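## Task

Pull the grey block marked 0 (the block just below the topmost one) out of the tower and lay it flat on the table at least roughly two block widths away from the tower. The rest of the tower must stay where it stood, and the top block must end up flat and centred on what remains. At the end both blocks must be supported by what is beneath them, not by the robot.

## Robot and tools

Robot: two 6-joint arms with parallel grippers, left_arm and right_arm, facing each other across a table. Bases in the scene frame: left_arm at (-0.015, +0.463, +0.039) m, right_arm at (-0.005, -0.460, +0.039) m, so left_arm is on the +y side (this is not the image left). Scene frame: origin roughly between the bases, +z up, table surface at z = +0.020 m. Each gripper's fingers point along its own +x and close along its y. end_effector_position is the point between the fingers, 3 to 4 cm behind their tips; only the last 1.5 cm of each finger face is flat. Joints are called joint 1 to 6 from the base out.

Row layout (shared by execute_actions and move): one flat list of 14 numbers covering both arms, each in [-1, 1]: dx, dy, dz, rx, ry, rz, opening for left_arm, then the same seven for right_arm. The first six per arm are an offset, not a pose: measured along the scene-frame axes from that arm's Hand target as it stood when the action or move began; rotation is a rotation vector turning about the Hand target position. Scale: 1.0 = 0.6 m or 180 degrees (so 0.05 = 3 cm). Every row counts from that same starting Hand target, not from the previous row, and a fresh call counts from the new Hand target, so sending an offset twice moves twice. Six zeros means no new pose request for that arm. The opening is absolute: +1 fully open (0.080 m), -1 fully closed; empty fingers touch near -0.78. A 0 opening is a real command, so resend the current opening to leave a gripper unchanged. Closing from full open takes at least about 0.6 s.

execute_actions(actions, cameras): actions is a list of actions; each action is a list of up to 15 rows, one per 1/30 s step; a short action repeats its last row to step 15. Images come back only for an empty actions list or when cameras names them ("all" or names like cam_high, cam_low, cam_left_wrist, cam_right_wrist). An unknown camera name invalidates the call. An empty list also reports the scene number and task.

move(target, speed, blend, opening_speed, grip_force, blocking, cameras): drives each gripper in a straight line toward its offset row. target is one 14-number row or a list of up to 15 rows, all offsets from the same starting Hand targets. speed is m/s, 0.002 to 4.3 (default 0.25), one value or one per target; turning rate caps at twice it in rad/s. blend in metres rounds corners (0 = stop at each). opening_speed is per second on the -1..+1 scale, at least 0.2. grip_force is newtons per finger pad, 8 to 34, one value or one per arm; it persists. blocking=false returns after about 0.5 s while motion continues. The whole move is capped at 10 s. Paths ignore obstacles and the other arm; faster moves stray more and hit harder. Avoid paths passing near an arm's own base (the elbow can whip round). The result adds a move: line with the ending (done, off_target, moving, held, blocked, fault) and limits such as paced or held. blocked means the gripper stopped far from its goal, usually against something; it then holds still.

wait(seconds): 0 to 3600, sends nothing new; a running move keeps going. stop(): brakes a running move. zoom_image(camera, region): region [x0, y0, x1, y1] pixels of the newest image of that camera, at most 504 by 504. read_manual(section) gives licence text only. finished_scene(scene) ends scene 1 or 2 irreversibly; finish only once the blocks sit unsupported by the robot.

Results: positions in metres, orientation as end_effector_quat_wxyz, velocities in m/s and rad/s, all in the scene frame (may be a few cm off). Hand target is the last commanded pose after clipping; the gripper often rests short of it, so check and send the shortfall as an offset. grip_measured reads the finger gap on the opening scale (±2 mm error); on a hard part under full squeeze it reads up to about 0.089 below the part's width. To grip, command about 0.08 below the first-touch reading. Joint torques and External joint torques are per joint (gripper excluded); a push toward larger joint angles lowers the external reading. Tool commands shows current gripper commands.

Control notes: orientation commands are clipped to within 32 degrees of the present orientation each step. Friction and gravity can leave the hand low, short or tilted, especially far out; tiny moves may not happen or go sideways. To stop pushing on something, command back past the gripper.

Avoid: dropping blocks or releasing them while moving, knocking the tower, anything leaving the table, hard hits on the table or fixed objects, arm-on-arm contact (closing one gripper on the other's fingers counts), strain on wrist camera cables. Contact torque limits (N m): waist 17, shoulder 21.1, elbow 21, wrist pitch 5.55, wrist yaw 5.53, wrist roll 5.19; reaching one stops the arm 10 s. Large one-step jumps can cause an OVER-SPEED fault. Holding loads or straining toward unreachable poses heats motors (MOTOR HOT from 50 °C, stop at 95 °C).

Each tool is called after "Emit:" as a command line: name --argument value for each argument, lists and objects as JSON in quotes; but a table of rows of numbers goes row by row, as --pt "numbers of a row", without its own name.

## Session

Emit:
execute_actions --actions '[]'

Scene clock: 0.00 s.
left_arm: end_effector_position=(+0.3726, +0.3654, +0.2048) grip_measured=+1.000 end_effector_quat_wxyz=(+0.935, +0.085, +0.313, -0.142) | right_arm: end_effector_position=(-0.2313, -0.2252, +0.4041) grip_measured=+1.000 end_effector_quat_wxyz=(+0.641, -0.374, -0.016, +0.670)
Joint positions: left_arm=[1.325 1.433 0.927 -0.15 0.028 0.111 0.08] | right_arm=[1.157 1.555 1.857 -1.393 0.998 0.408 0.08]
Joint velocities: within noise
Joint torques (N m): no reading
External joint torques (N m): no reading
Motor temperatures (°C): left_arm=[28 33 30 27 31 35] | right_arm=[30 26 27 32 35 31]
Heat: left arm: hottest wrist roll 35 °C (+0.0 °C/min); right arm: hottest wrist yaw 35 °C (+0.0 °C/min).
Hand target: left_arm +0.3729, +0.3653, +0.2058; +0.936, +0.085, +0.312, -0.142 | right_arm -0.2307, -0.2253, +0.4060; +0.642, -0.371, -0.015, +0.670
Tool commands: left_gripper/opening=+1.0 right_gripper/opening=+1.0

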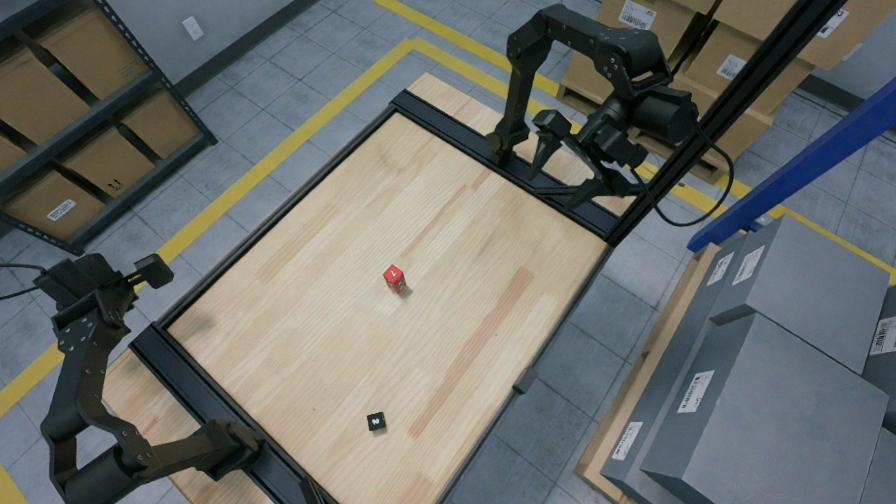

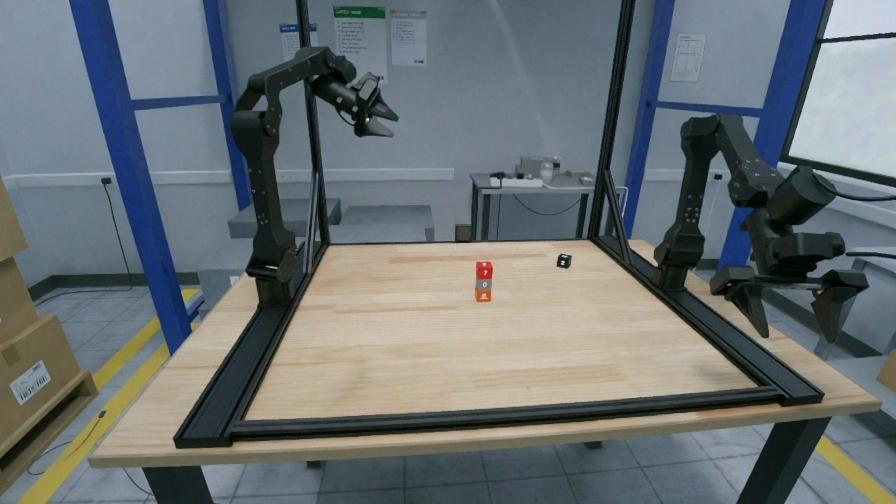

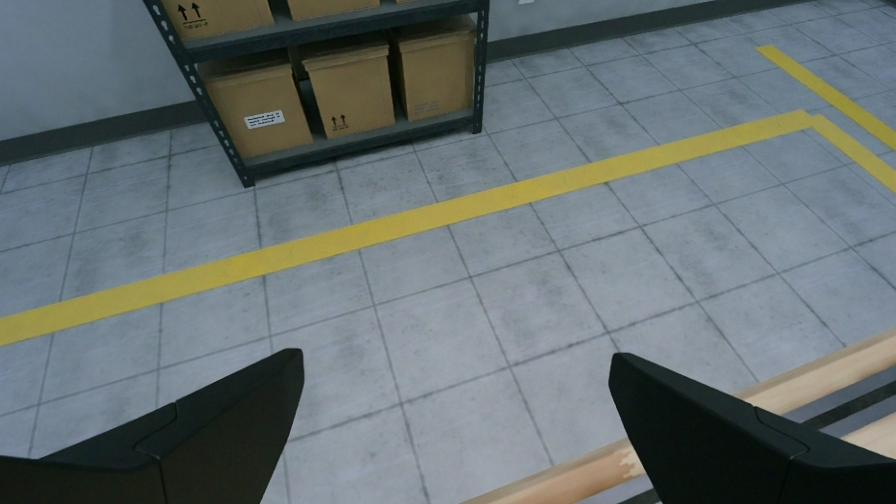

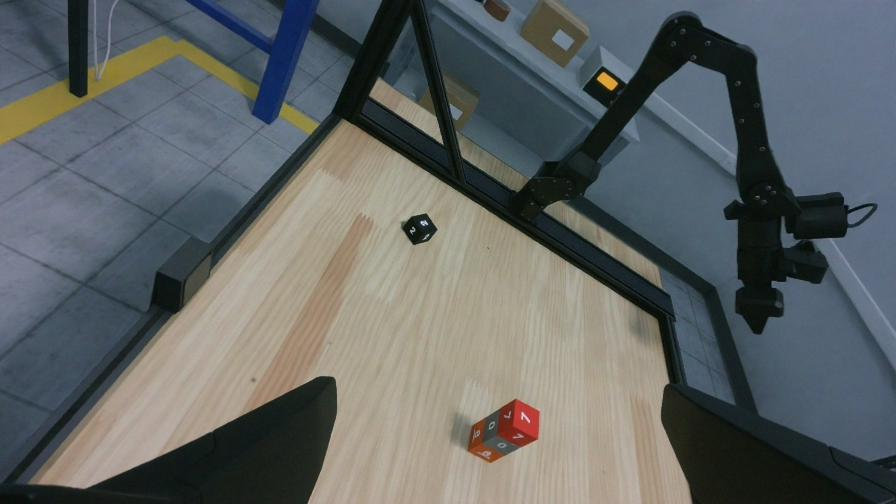

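Emit:
move --target '[0,0,0,0,0,0,1,0.418,0.3755,-0.177,-0.323,0.121,-0.140,1]' --speed 0.35 --cameras '["cam_low","cam_right_wrist"]'

Scene clock: 13.00 s.
left_arm: end_effector_position=(+0.3726, +0.3654, +0.2048) grip_measured=+1.000 end_effector_quat_wxyz=(+0.935, +0.085, +0.313, -0.142) | right_arm: end_effector_position=(+0.0199, -0.0035, +0.2986) grip_measured=+1.000 end_effector_quat_wxyz=(+0.602, -0.388, +0.377, +0.588)
Joint positions: left_arm=[1.325 1.433 0.927 -0.15 0.028 0.111 0.08] | right_arm=[-0.061 2.071 2.34 -1.412 0.003 -0.051 0.08]
Joint torques (N m): left_arm=[0.04 -4.58 6.98 1.88 0.01 0] | right_arm=[-0.14 -7.15 7.37 1.45 -0.1 -0.11]
External joint torques (N m): left_arm=[0.03 1.16 0.16 0.32 0 0] | right_arm=[-0.16 1.92 1.87 0.47 -0.1 -0.11]
Heat: left arm: hottest wrist roll 35 °C (+0.0 °C/min); right arm: hottest wrist yaw 35 °C (+0.0 °C/min).
Hand target: left_arm +0.3729, +0.3653, +0.2058; +0.936, +0.085, +0.312, -0.142 | right_arm +0.0201, +0.0000, +0.2999; +0.500, -0.500, +0.501, +0.500
Off the commanded pose: left_arm 0.001 m, 0 deg | right_arm 0.004 m, 25 deg.
joint sent to its limit (right arm) — joint 3 (elbow), upper limit, where the elbow is as straight as it goes. The joint targets are off in orientation, not in position.
move: off_target (right_arm)

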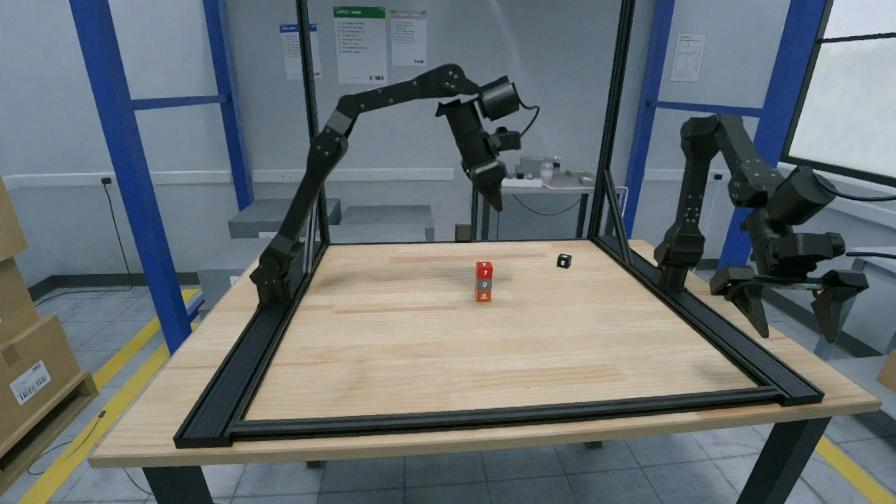

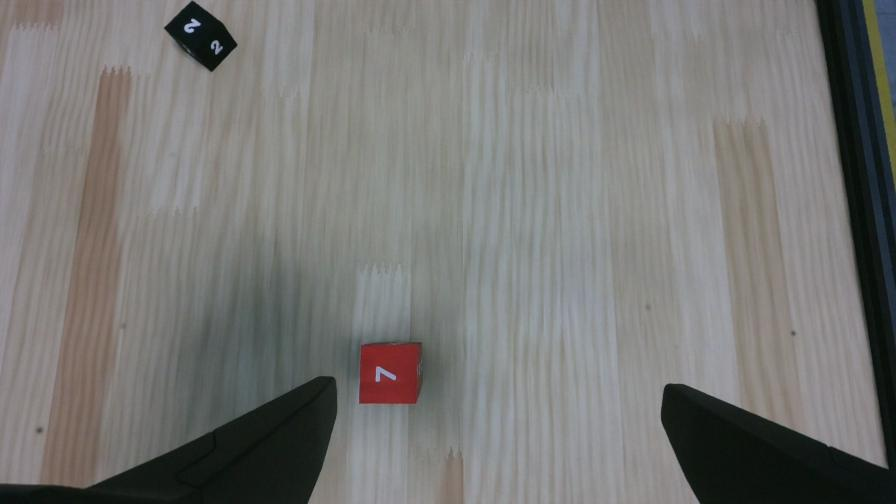

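Emit:
move --target '[0,0,0,0,0,0,1,-0.07,0,-0.175,0.111,0,0,1]' --cameras '["all"]'

Scene clock: 22.60 s.
left_arm: end_effector_position=(+0.3726, +0.3654, +0.2048) grip_measured=+1.000 end_effector_quat_wxyz=(+0.935, +0.085, +0.313, -0.142) | right_arm: end_effector_position=(-0.0223, +0.0013, +0.1888) grip_measured=+1.000 end_effector_quat_wxyz=(+0.574, -0.412, +0.410, +0.577)
Joint positions: left_arm=[1.325 1.433 0.927 -0.15 0.028 0.111 0.08] | right_arm=[0.034 2.039 1.866 -1.066 0.012 0.035 0.08]
Joint torques (N m): left_arm=[0.07 -4.62 6.98 1.88 0 -0.02] | right_arm=[-0.13 -9.78 5.8 1.3 0.02 0.16]
External joint torques (N m): left_arm=[0.1 1.1 0.2 0.32 -0.02 -0.02] | right_arm=[-0.1 -0.37 -0.24 0.45 0 0.16]
Motor temperatures (°C): left_arm=[28 35 34 33 31 35] | right_arm=[30 30 31 33 35 31]
Heat: left arm: hottest shoulder 35 °C (+5.3 °C/min); right arm: hottest wrist yaw 35 °C (+0.0 °C/min).
Hand target: left_arm +0.3729, +0.3653, +0.2058; +0.936, +0.085, +0.312, -0.142 | right_arm -0.0220, +0.0000, +0.1948; +0.579, -0.406, +0.406, +0.579
Off the commanded pose: left_arm 0.001 m, 0 deg | right_arm 0.006 m, 1 deg.
move: done

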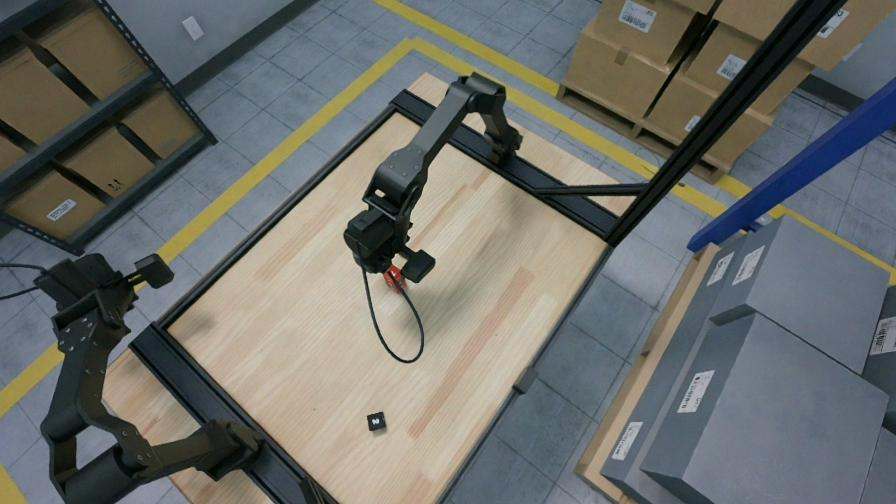

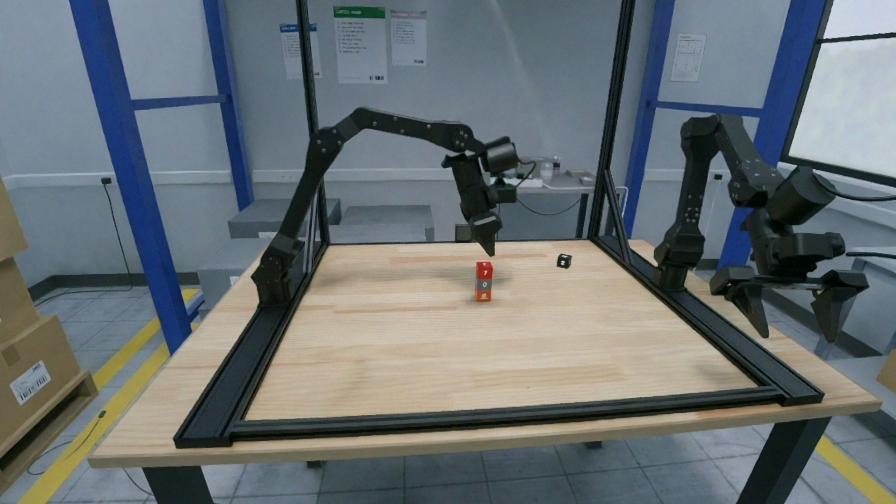

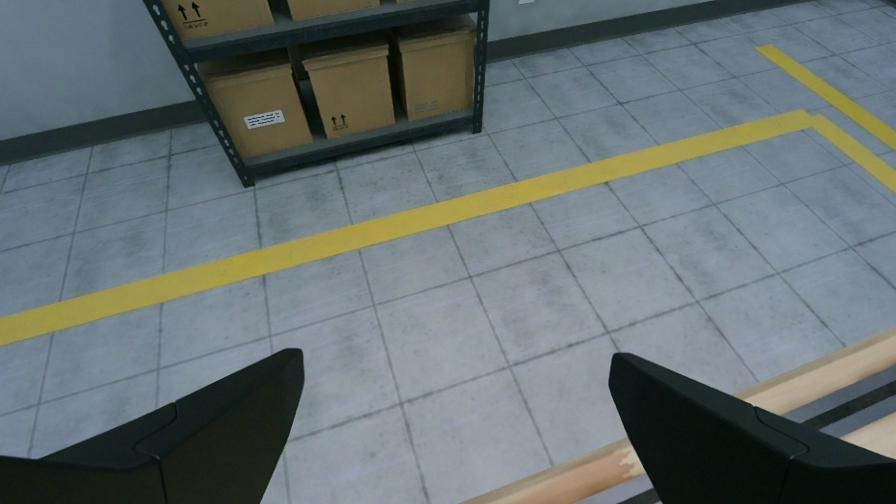

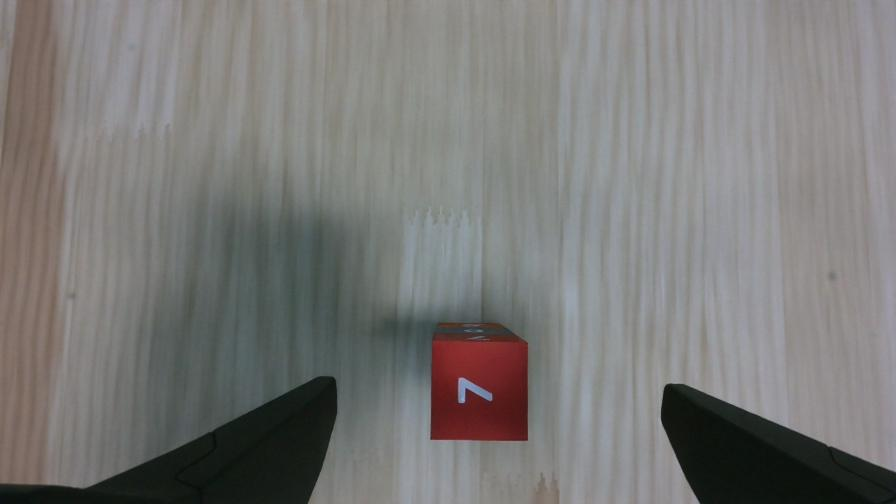

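Emit:
move --target '[0,0,0,0,0,0,1,-0.003,-0.010,-0.098,0,0,0,1]' --cameras '["cam_low","cam_right_wrist"]'

Emit:
zoom_image --camera "cam_low" --region '[420, 200, 550, 330]'

Scene clock: 29.10 s.
left_arm: end_effector_position=(+0.3726, +0.3654, +0.2048) grip_measured=+1.000 end_effector_quat_wxyz=(+0.935, +0.085, +0.313, -0.142) | right_arm: end_effector_position=(-0.0225, -0.0053, +0.1329) grip_measured=+1.000 end_effector_quat_wxyz=(+0.577, -0.409, +0.409, +0.577)
Joint positions: left_arm=[1.325 1.433 0.927 -0.15 0.028 0.111 0.08] | right_arm=[0.036 2.018 1.611 -0.826 0.014 0.04 0.08]
Joint torques (N m): left_arm=[0.13 -4.64 7.02 1.88 0 0] | right_arm=[0.2 -8.78 5.72 1.31 0.08 0.17]
External joint torques (N m): left_arm=[0.16 1.08 0.23 0.32 -0.02 0.01] | right_arm=[0.28 0.33 -0.16 0.49 0.06 0.16]
Heat: left arm: hottest shoulder 36 °C (+6.2 °C/min); right arm: hottest wrist yaw 35 °C (+0.0 °C/min).
Hand target: left_arm +0.3729, +0.3653, +0.2058; +0.936, +0.085, +0.312, -0.142 | right_arm -0.0237, -0.0060, +0.1359; +0.579, -0.406, +0.407, +0.579
Off the commanded pose: left_arm 0.001 m, 0 deg | right_arm 0.003 m, 1 deg.
move: done

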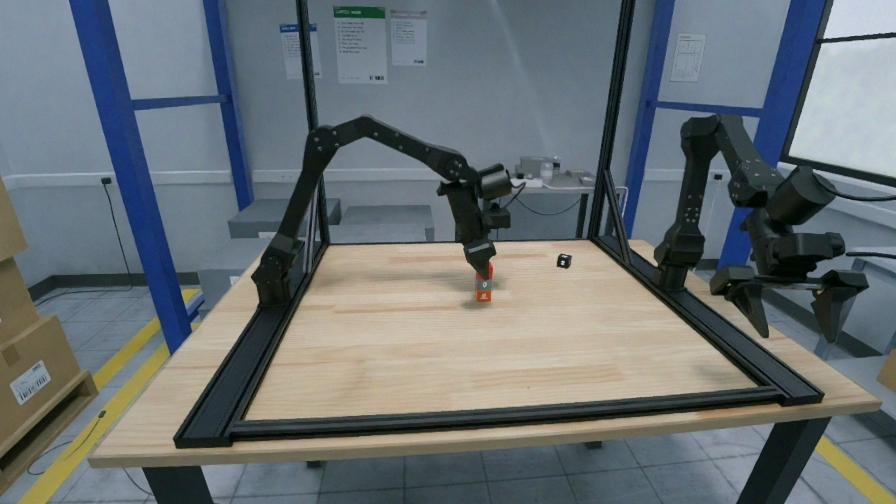

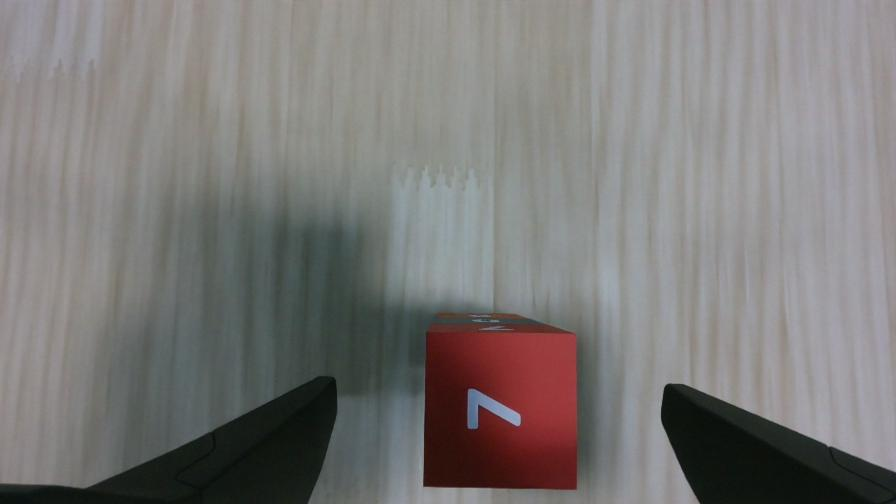

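Scaled by 3.877.

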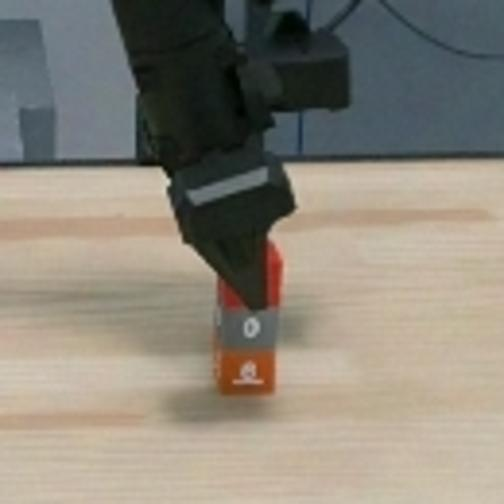

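Emit:
move --pt "0 0 0 0 0 0 1 0 0 0.005 0 0 0 1" --pt "0 0 0 0 0 0 1 0 0 0.005 0 0 0 -0.27" --pt "0 0 0 0 0 0 1 0 0 0.085 0 0 0 -0.27" --opening_speed 1.5 --speed 0.15 --cameras '["cam_low","cam_right_wrist"]'

Emit:
zoom_image --camera "cam_low" --region '[420, 200, 550, 330]'

Scene clock: 41.17 s.
left_arm: end_effector_position=(+0.3726, +0.3654, +0.2048) grip_measured=+1.000 end_effector_quat_wxyz=(+0.935, +0.085, +0.313, -0.142) | right_arm: end_effector_position=(-0.0224, -0.0077, +0.1800) grip_measured=-0.115 end_effector_quat_wxyz=(+0.575, -0.411, +0.411, +0.575)
Joint positions: left_arm=[1.325 1.433 0.927 -0.15 0.028 0.111 0.08] | right_arm=[0.036 2.001 1.776 -1.017 0.014 0.04 0.03]
Joint torques (N m): left_arm=[0.08 -4.64 6.94 1.88 -0.01 -0.01] | right_arm=[0.25 -8.61 7.91 0.93 0.06 0.18]
External joint torques (N m): left_arm=[0.1 1.2 0 0.28 -0.03 0] | right_arm=[0.29 0.54 1.88 0.09 0.04 0.17]
Motor temperatures (°C): left_arm=[28 36 35 36 31 35] | right_arm=[30 36 31 33 35 31]
Heat: left arm: hottest shoulder 36 °C (+4.4 °C/min); right arm: hottest shoulder 36 °C (+14.6 °C/min).
Hand target: left_arm +0.3729, +0.3653, +0.2058; +0.936, +0.085, +0.312, -0.142 | right_arm -0.0237, -0.0060, +0.1870; +0.579, -0.406, +0.406, +0.579
Off the commanded pose: left_arm 0.001 m, 0 deg | right_arm 0.007 m, 1 deg.
move: done

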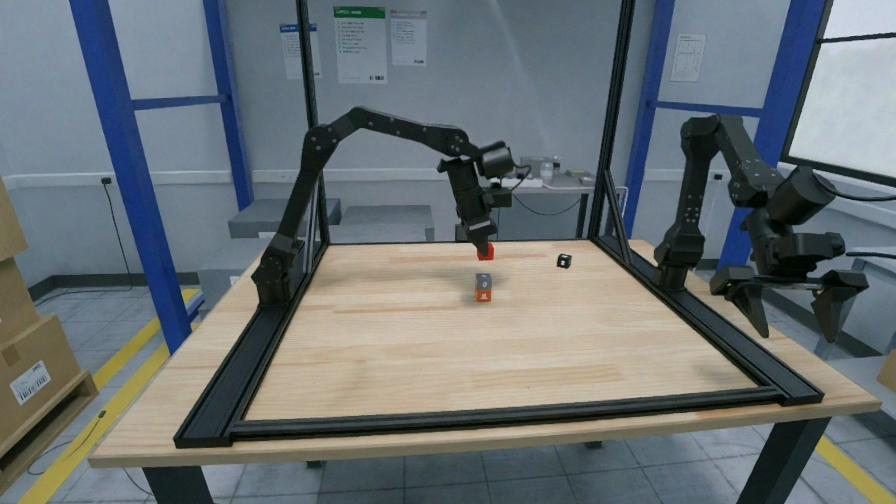

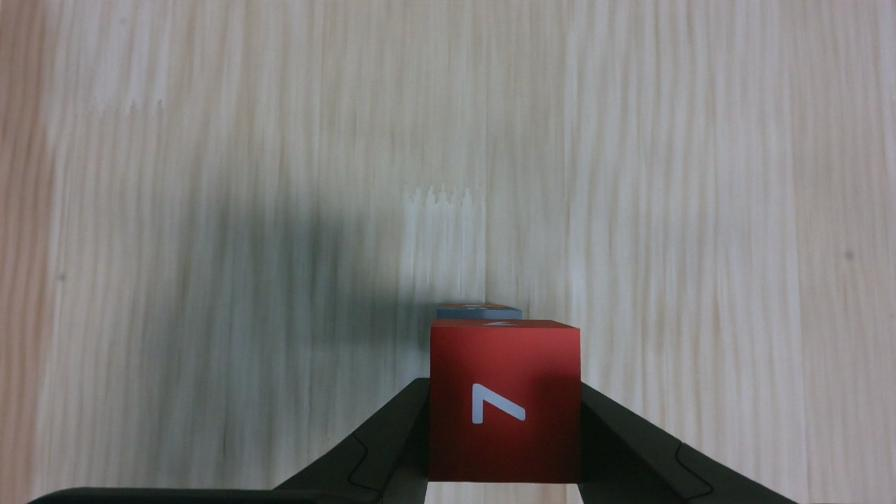

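Scaled by 3.877.

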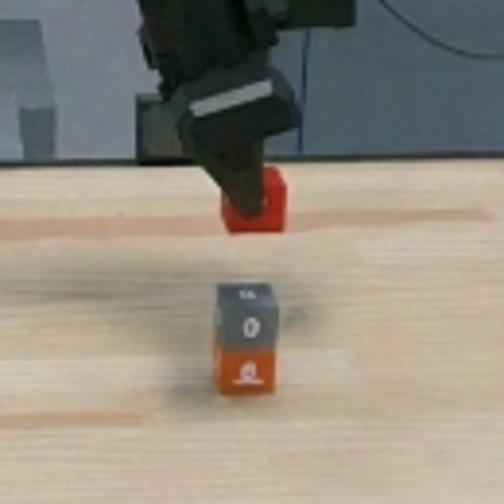

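Emit:
move --pt "0 0 0 0 0 0 1 -0.2 -0.19 0 0 0 0 -0.27" --pt "0 0 0 0 0 0 1 -0.2 -0.19 -0.185 0 0 0 -0.27" --pt "0 0 0 0 0 0 1 -0.2 -0.19 -0.1983 0 0 0 -0.27" --speed '[0.25,0.2,0.03]' --blend '[0.03,0.003,0]' --cameras '["cam_low"]'

Emit:
zoom_image --camera "cam_low" --region '[380, 200, 510, 330]'

Scene clock: 48.10 s.
left_arm: end_effector_position=(+0.3726, +0.3654, +0.2048) grip_measured=+1.000 end_effector_quat_wxyz=(+0.935, +0.085, +0.313, -0.142) | right_arm: end_effector_position=(-0.1444, -0.1186, +0.0723) grip_measured=-0.115 end_effector_quat_wxyz=(+0.579, -0.403, +0.404, +0.582)
Joint positions: left_arm=[1.325 1.433 0.927 -0.15 0.028 0.111 0.08] | right_arm=[0.44 1.795 1.048 -0.498 0.146 0.42 0.03]
Joint torques (N m): left_arm=[0.11 -4.64 6.95 1.88 0 0.01] | right_arm=[0.09 -5.12 5.06 1.35 0.17 0.16]
External joint torques (N m): left_arm=[0.14 1.06 0.2 0.34 -0.02 0.01] | right_arm=[0.11 1.95 -0.33 0.53 0.06 0.16]
Heat: left arm: hottest shoulder 37 °C (+5.0 °C/min); right arm: hottest shoulder 37 °C (+13.7 °C/min).
Hand target: left_arm +0.3729, +0.3653, +0.2058; +0.936, +0.085, +0.312, -0.142 | right_arm -0.1437, -0.1200, +0.0680; +0.579, -0.406, +0.406, +0.579
Off the commanded pose: left_arm 0.001 m, 0 deg | right_arm 0.005 m, 1 deg.
move: done

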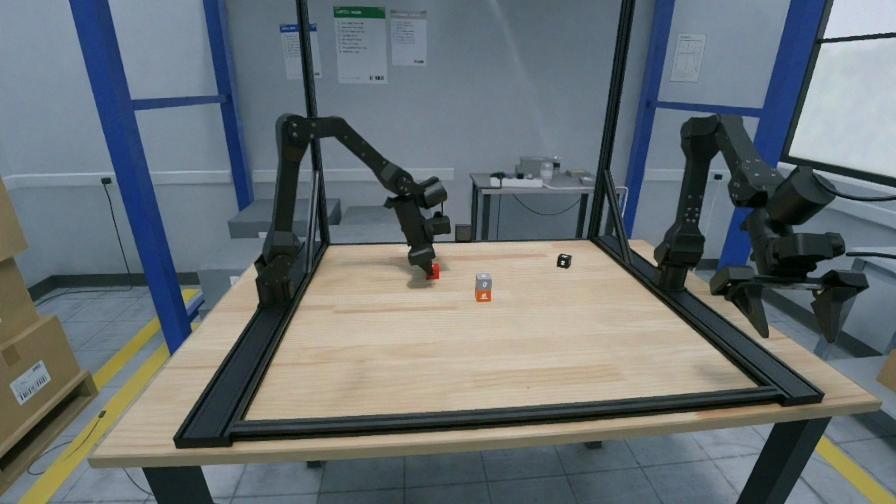

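Scaled by 3.877.

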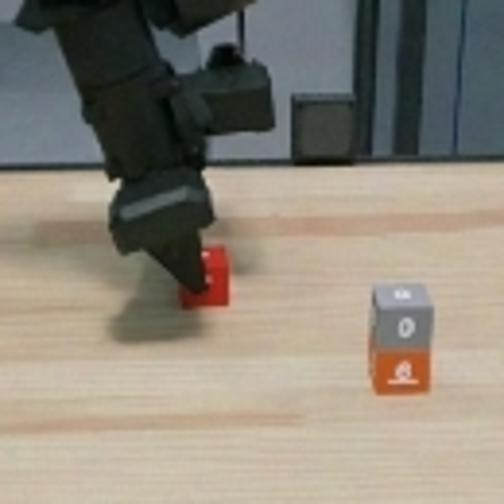

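Emit:
move --pt "0 0 0 0 0 0 1 0 0 0.005 0 0 0 0.3" --pt "0 0 0 0 0 0 1 0 0 0.1983 0 0 0 0.8" --pt "0 0 0 0 0 0 1 0.2 0.19 0.1983 0 0 0 0.8" --pt "0 0 0 0 0 0 1 0.2 0.19 0.0633 0 0 0 0.8" --speed '[0.1,0.2,0.25,0.2]' --cameras '["cam_low","cam_right_wrist"]'

Emit:
zoom_image --camera "cam_low" --region '[380, 200, 510, 330]'

Scene clock: 55.33 s.
left_arm: end_effector_position=(+0.3726, +0.3654, +0.2048) grip_measured=+1.000 end_effector_quat_wxyz=(+0.935, +0.085, +0.313, -0.142) | right_arm: end_effector_position=(-0.0238, -0.0054, +0.1095) grip_measured=+0.797 end_effector_quat_wxyz=(+0.581, -0.403, +0.405, +0.579)
Joint positions: left_arm=[1.325 1.433 0.927 -0.15 0.028 0.111 0.08] | right_arm=[0.04 2.027 1.524 -0.716 0.017 0.048 0.071]
Joint torques (N m): left_arm=[0.12 -4.67 6.97 1.87 0 -0.01] | right_arm=[-0.25 -7.24 5.69 1.34 -0.06 -0.11]
External joint torques (N m): left_arm=[0.09 1.07 0.15 0.31 -0.01 -0.01] | right_arm=[-0.21 2.04 -0.32 0.44 -0.08 -0.11]
Heat: left arm: hottest wrist pitch 38 °C (+11.9 °C/min); right arm: hottest shoulder 36 °C (+10.8 °C/min).
Hand target: left_arm +0.3729, +0.3653, +0.2058; +0.936, +0.085, +0.312, -0.142 | right_arm -0.0237, -0.0060, +0.1060; +0.579, -0.406, +0.406, +0.579
Off the commanded pose: left_arm 0.001 m, 0 deg | right_arm 0.004 m, 0 deg.
move: done

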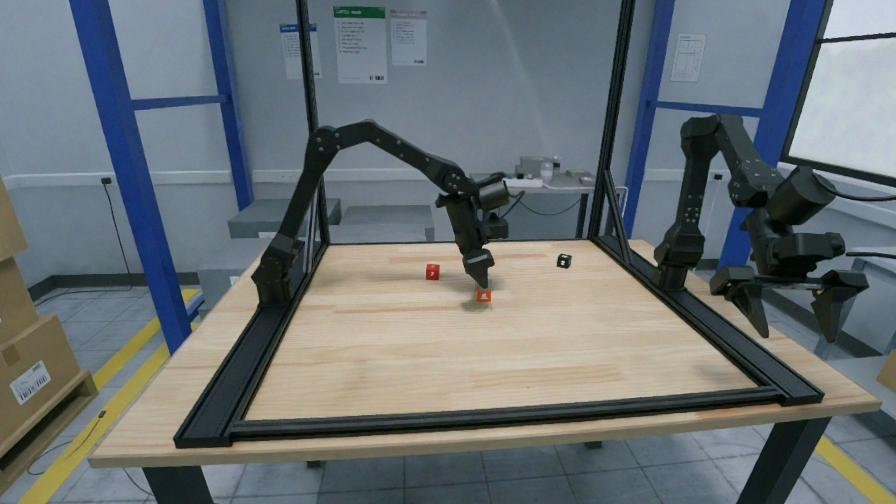

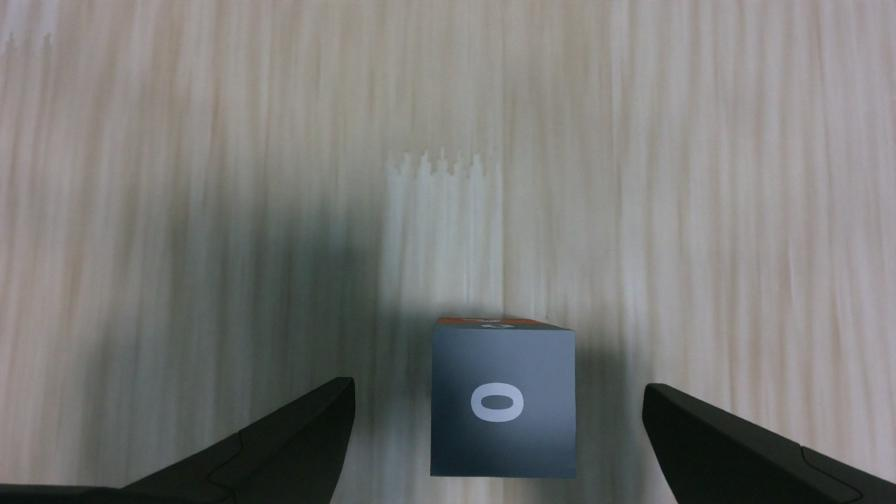

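Scaled by 3.877.

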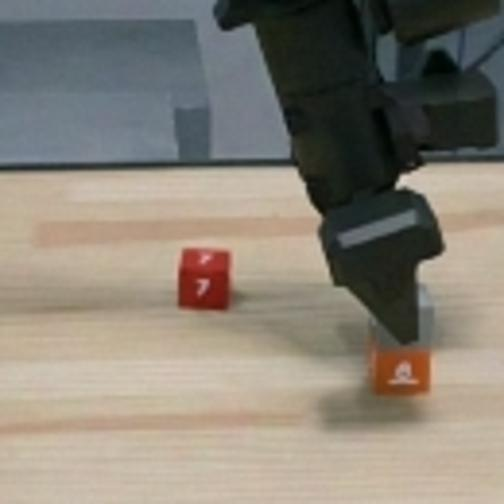

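Emit:
move --pt "0 0 0 0 0 0 1 0 0 0 0 0 0 -0.27" --pt "0 0 0 0 0 0 1 0 0 0.1 0 0 0 -0.27" --pt "0 0 0 0 0 0 1 0.233 -0.16 0.1 0 0 0 -0.27" --pt "0 0 0 0 0 0 1 0.233 -0.16 -0.042 0 0 0 -0.27" --pt "0 0 0 0 0 0 1 0.233 -0.16 -0.0567 0 0 0 -0.27" --speed '[0.1,0.15,0.25,0.2,0.03]' --blend '[0,0.02,0.02,0.003,0]' --opening_speed 1.5 --cameras '["cam_low"]'

Emit:
zoom_image --camera "cam_low" --region '[390, 220, 520, 350]'

Scene clock: 61.67 s.
left_arm: end_effector_position=(+0.3726, +0.3654, +0.2048) grip_measured=+1.000 end_effector_quat_wxyz=(+0.935, +0.085, +0.313, -0.142) | right_arm: end_effector_position=(+0.1171, -0.0999, +0.0778) grip_measured=-0.123 end_effector_quat_wxyz=(+0.584, -0.403, +0.402, +0.579)
Joint positions: left_arm=[1.325 1.433 0.927 -0.15 0.028 0.111 0.08] | right_arm=[-0.383 1.816 1.097 -0.513 -0.123 -0.351 0.029]
Joint torques (N m): left_arm=[0.08 -4.63 7 1.88 -0.01 0] | right_arm=[-0.14 -5.11 4.93 1.3 -0.17 -0.14]
External joint torques (N m): left_arm=[0.1 1.09 0.22 0.32 -0.02 0] | right_arm=[-0.13 2.2 -0.62 0.43 -0.08 -0.14]
Heat: left arm: hottest wrist pitch 38 °C (+10.1 °C/min); right arm: hottest shoulder 36 °C (+10.1 °C/min).
Hand target: left_arm +0.3729, +0.3653, +0.2058; +0.936, +0.085, +0.312, -0.142 | right_arm +0.1161, -0.1021, +0.0719; +0.579, -0.406, +0.407, +0.579
Off the commanded pose: left_arm 0.001 m, 0 deg | right_arm 0.006 m, 1 deg.
move: done

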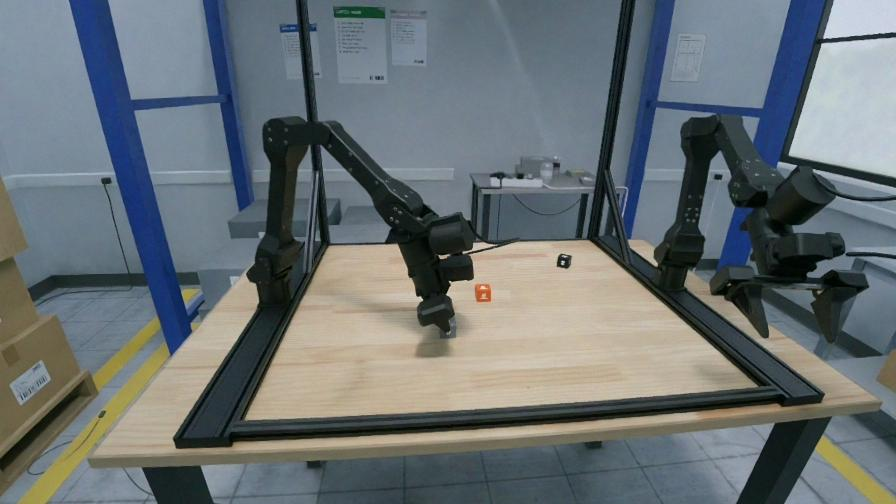

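Scaled by 3.877.

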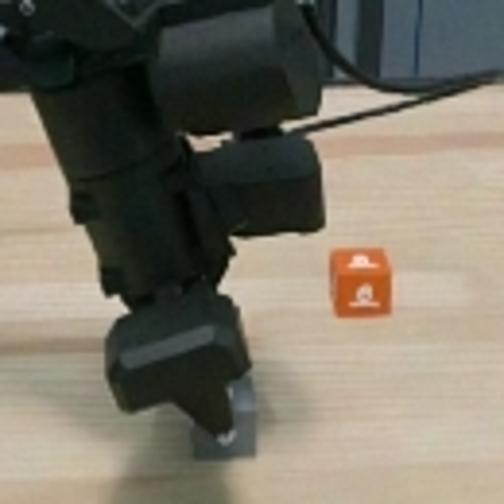

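Emit:
move --pt "0 0 0 0 0 0 1 0 0 -0.007 0 0 0 -0.27" --pt "0 0 0 0 0 0 1 0 0 -0.003 0 0 0 0.3" --pt "0 0 0 0 0 0 1 0 0 0.12 0 0 0 0.8" --pt "0 0 0 0 0 0 1 -0.433 -0.03 0.12 0 0 0 0.8" --pt "0 0 0 0 0 0 1 -0.433 -0.03 -0.0065 0 0 0 0.8" --speed '[0.03,0.1,0.2,0.3,0.2]' --cameras '["cam_low","cam_right_wrist"]'

Emit:
zoom_image --camera "cam_low" --region '[380, 220, 510, 350]'

Scene clock: 70.57 s.
left_arm: end_effector_position=(+0.3726, +0.3654, +0.2048) grip_measured=+1.000 end_effector_quat_wxyz=(+0.935, +0.085, +0.313, -0.142) | right_arm: end_effector_position=(-0.1441, -0.1191, +0.0714) grip_measured=+0.797 end_effector_quat_wxyz=(+0.579, -0.404, +0.405, +0.582)
Joint positions: left_arm=[1.325 1.433 0.927 -0.15 0.028 0.111 0.08] | right_arm=[0.44 1.796 1.046 -0.498 0.146 0.421 0.071]
Joint torques (N m): left_arm=[0.11 -4.64 7.05 1.89 -0.01 0] | right_arm=[0.14 -5.14 5.25 1.28 0.15 0.16]
External joint torques (N m): left_arm=[0.13 1.08 0.27 0.34 -0.03 0] | right_arm=[0.15 1.83 -0.07 0.47 0.04 0.16]
Heat: left arm: hottest wrist pitch 39 °C (+8.1 °C/min); right arm: hottest shoulder 35 °C (+8.1 °C/min).
Hand target: left_arm +0.3729, +0.3653, +0.2058; +0.936, +0.085, +0.312, -0.142 | right_arm -0.1437, -0.1201, +0.0680; +0.579, -0.406, +0.406, +0.579
Off the commanded pose: left_arm 0.001 m, 0 deg | right_arm 0.004 m, 0 deg.
move: done

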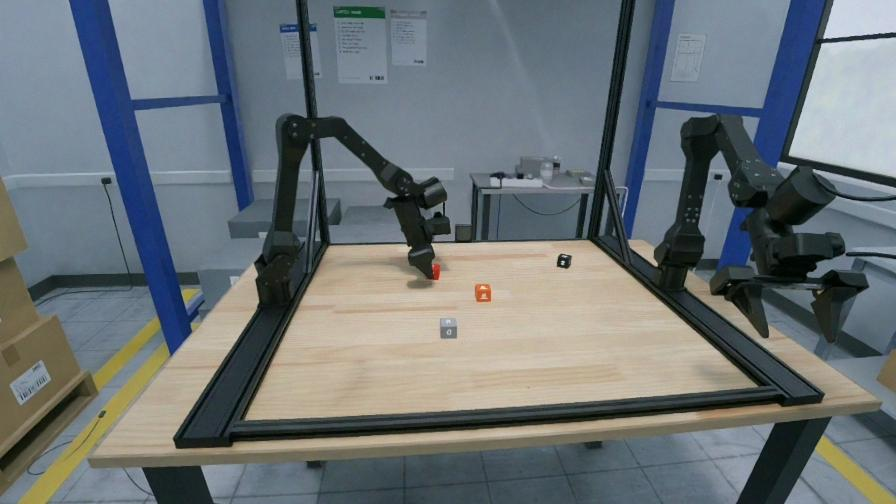

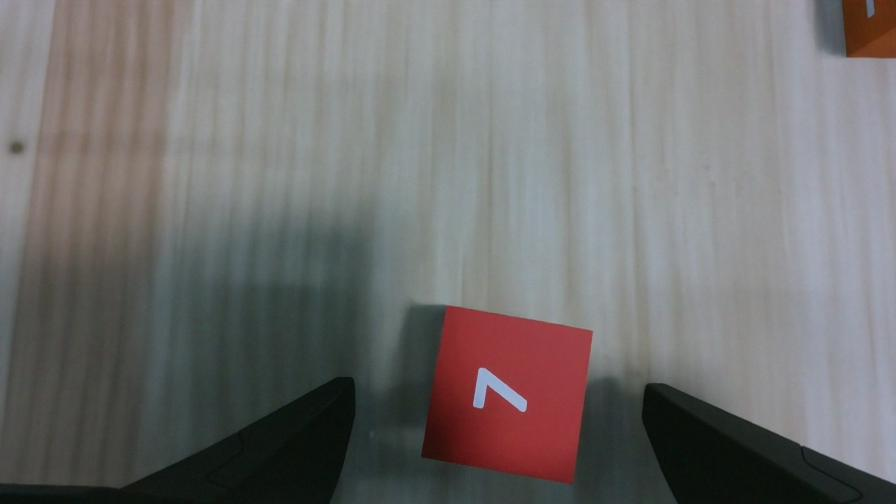

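Scaled by 3.877.

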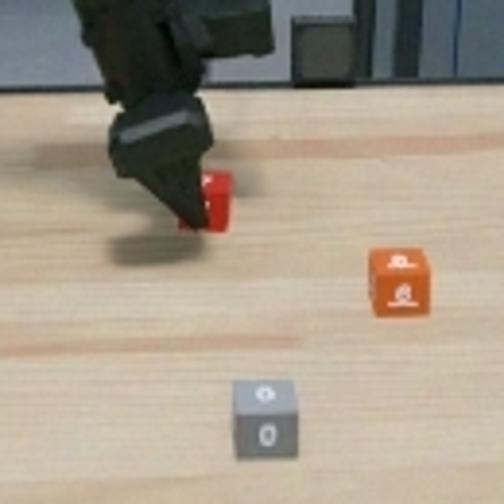

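Emit:
move --pt "0 0 0 0 0 0 1 0 0 0.001 0 0 -0.05 0.8" --pt "0 0 0 0 0 0 1 0 0 0.001 0 0 -0.05 -0.27" --pt "0 0 0 0 0 0 1 0 0 0.16 0 0 -0.05 -0.27" --pt "0 0 0 0 0 0 1 0.2 0.19 0.16 0 0 0 -0.27" --pt "0 0 0 0 0 0 1 0.2 0.19 0.095 0 0 0 -0.27" --speed '[0.1,0.1,0.15,0.25,0.15]' --blend '[0,0,0.02,0.0,0]' --opening_speed 1.5 --cameras '["cam_high","cam_low","cam_right_wrist"]'

Emit:
zoom_image --camera "cam_low" --region '[420, 220, 550, 350]'

Scene clock: 81.30 s.
left_arm: end_effector_position=(+0.3726, +0.3654, +0.2048) grip_measured=+1.000 end_effector_quat_wxyz=(+0.935, +0.085, +0.313, -0.142) | right_arm: end_effector_position=(-0.0237, -0.0059, +0.1279) grip_measured=-0.116 end_effector_quat_wxyz=(+0.581, -0.404, +0.406, +0.579)
Joint positions: left_arm=[1.325 1.433 0.927 -0.15 0.028 0.111 0.08] | right_arm=[0.04 2.01 1.575 -0.785 0.017 0.048 0.03]
Joint torques (N m): left_arm=[0.14 -4.65 6.94 1.86 -0.01 -0.01] | right_arm=[-0.21 -7.37 5.84 1.35 -0.05 -0.11]
External joint torques (N m): left_arm=[0.13 1.05 0.15 0.31 -0.02 -0.01] | right_arm=[-0.13 1.87 -0.19 0.47 -0.07 -0.11]
Heat: left arm: hottest wrist pitch 39 °C (+6.1 °C/min); right arm: hottest shoulder 35 °C (+6.1 °C/min).
Hand target: left_arm +0.3729, +0.3653, +0.2058; +0.936, +0.085, +0.312, -0.142 | right_arm -0.0237, -0.0061, +0.1250; +0.579, -0.406, +0.406, +0.579
Off the commanded pose: left_arm 0.001 m, 0 deg | right_arm 0.003 m, 0 deg.
move: done

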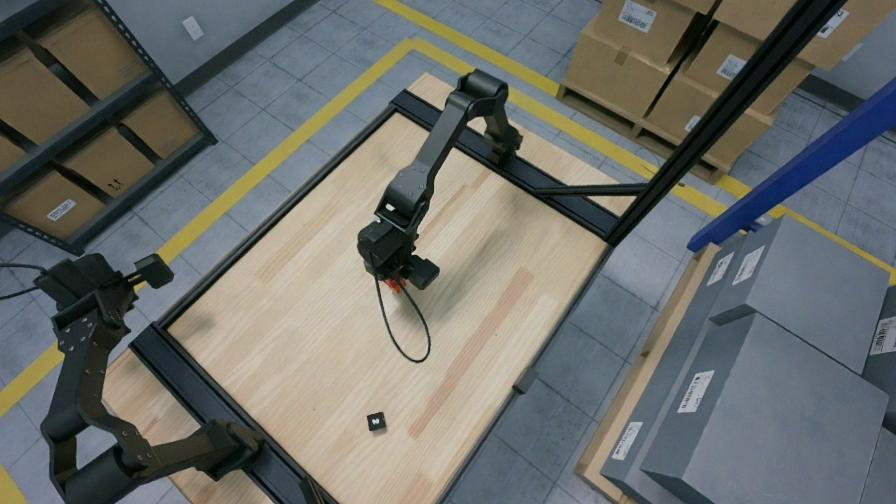

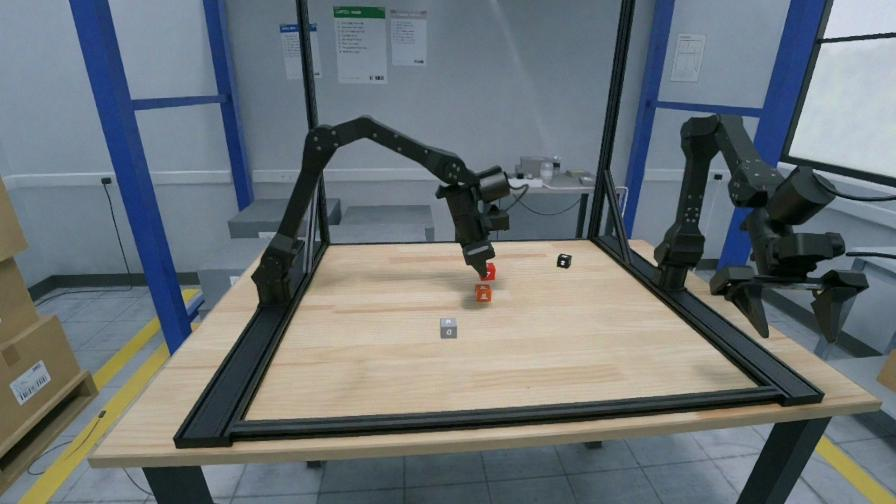

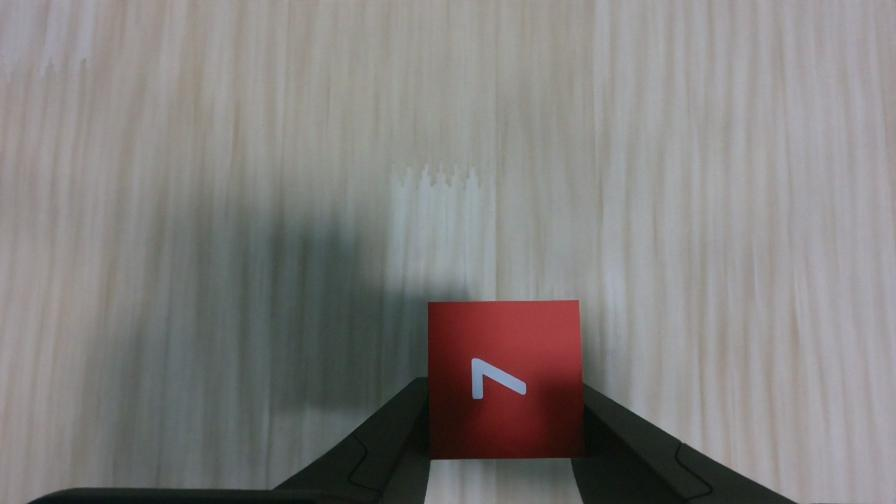

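Scaled by 3.877.

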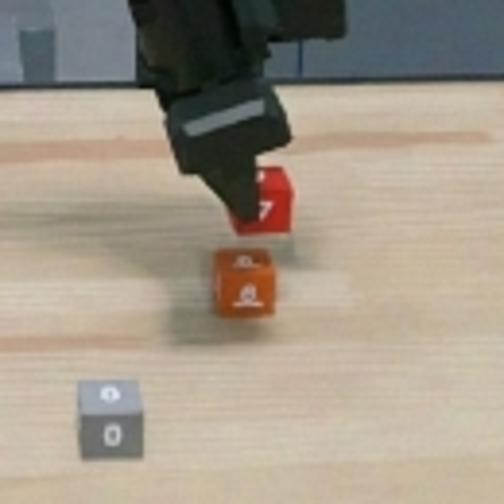

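Emit:
move --pt "0 0 0 0 0 0 1 0 -0.0105 -0.012 0 0 0 -0.27" --pt "0 0 0 0 0 0 1 0 -0.0105 -0.03 0 0 0 -0.27" --speed 0.08 --cameras '["cam_low","cam_right_wrist"]'

Emit:
zoom_image --camera "cam_low" --region '[450, 250, 515, 315]'

Scene clock: 85.63 s.
left_arm: end_effector_position=(+0.3726, +0.3654, +0.2048) grip_measured=+1.000 end_effector_quat_wxyz=(+0.935, +0.085, +0.313, -0.142) | right_arm: end_effector_position=(-0.0235, -0.0117, +0.1077) grip_measured=-0.116 end_effector_quat_wxyz=(+0.580, -0.405, +0.407, +0.578)
Joint positions: left_arm=[1.325 1.433 0.927 -0.15 0.028 0.111 0.08] | right_arm=[0.04 2.01 1.494 -0.709 0.017 0.048 0.03]
Joint torques (N m): left_arm=[0.04 -4.64 6.98 1.88 -0.01 0.02] | right_arm=[0.13 -8.11 5.48 1.39 -0.06 -0.11]
External joint torques (N m): left_arm=[0.07 1.1 0.16 0.32 -0.03 0.02] | right_arm=[0.21 1.03 -0.47 0.51 -0.08 -0.11]
Heat: left arm: hottest wrist pitch 39 °C (+5.0 °C/min); right arm: hottest shoulder 35 °C (+5.0 °C/min).
Hand target: left_arm +0.3729, +0.3653, +0.2058; +0.936, +0.085, +0.312, -0.142 | right_arm -0.0237, -0.0123, +0.1070; +0.579, -0.406, +0.406, +0.579
Off the commanded pose: left_arm 0.001 m, 0 deg | right_arm 0.001 m, 0 deg.
move: done

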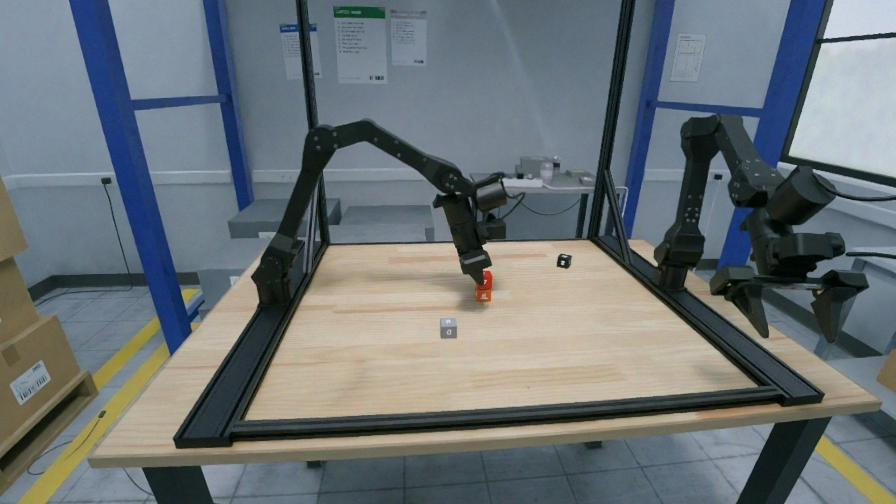

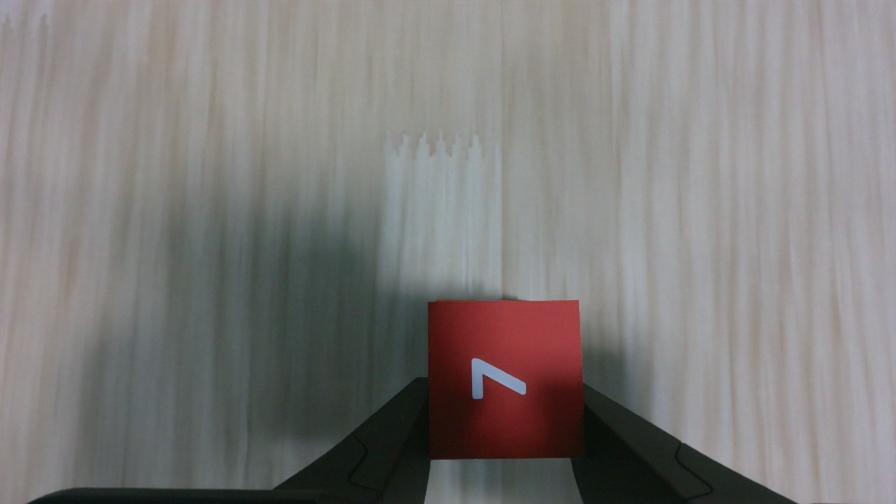

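Scaled by 7.754.

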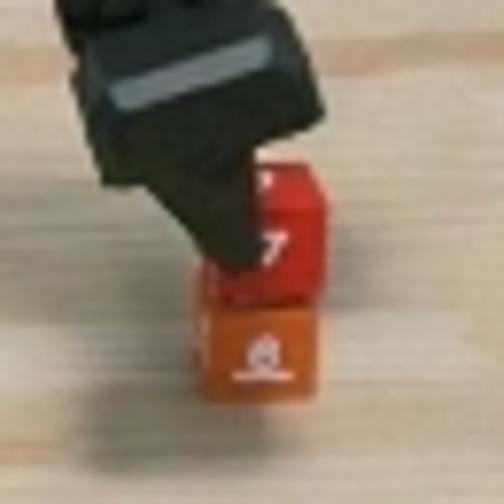

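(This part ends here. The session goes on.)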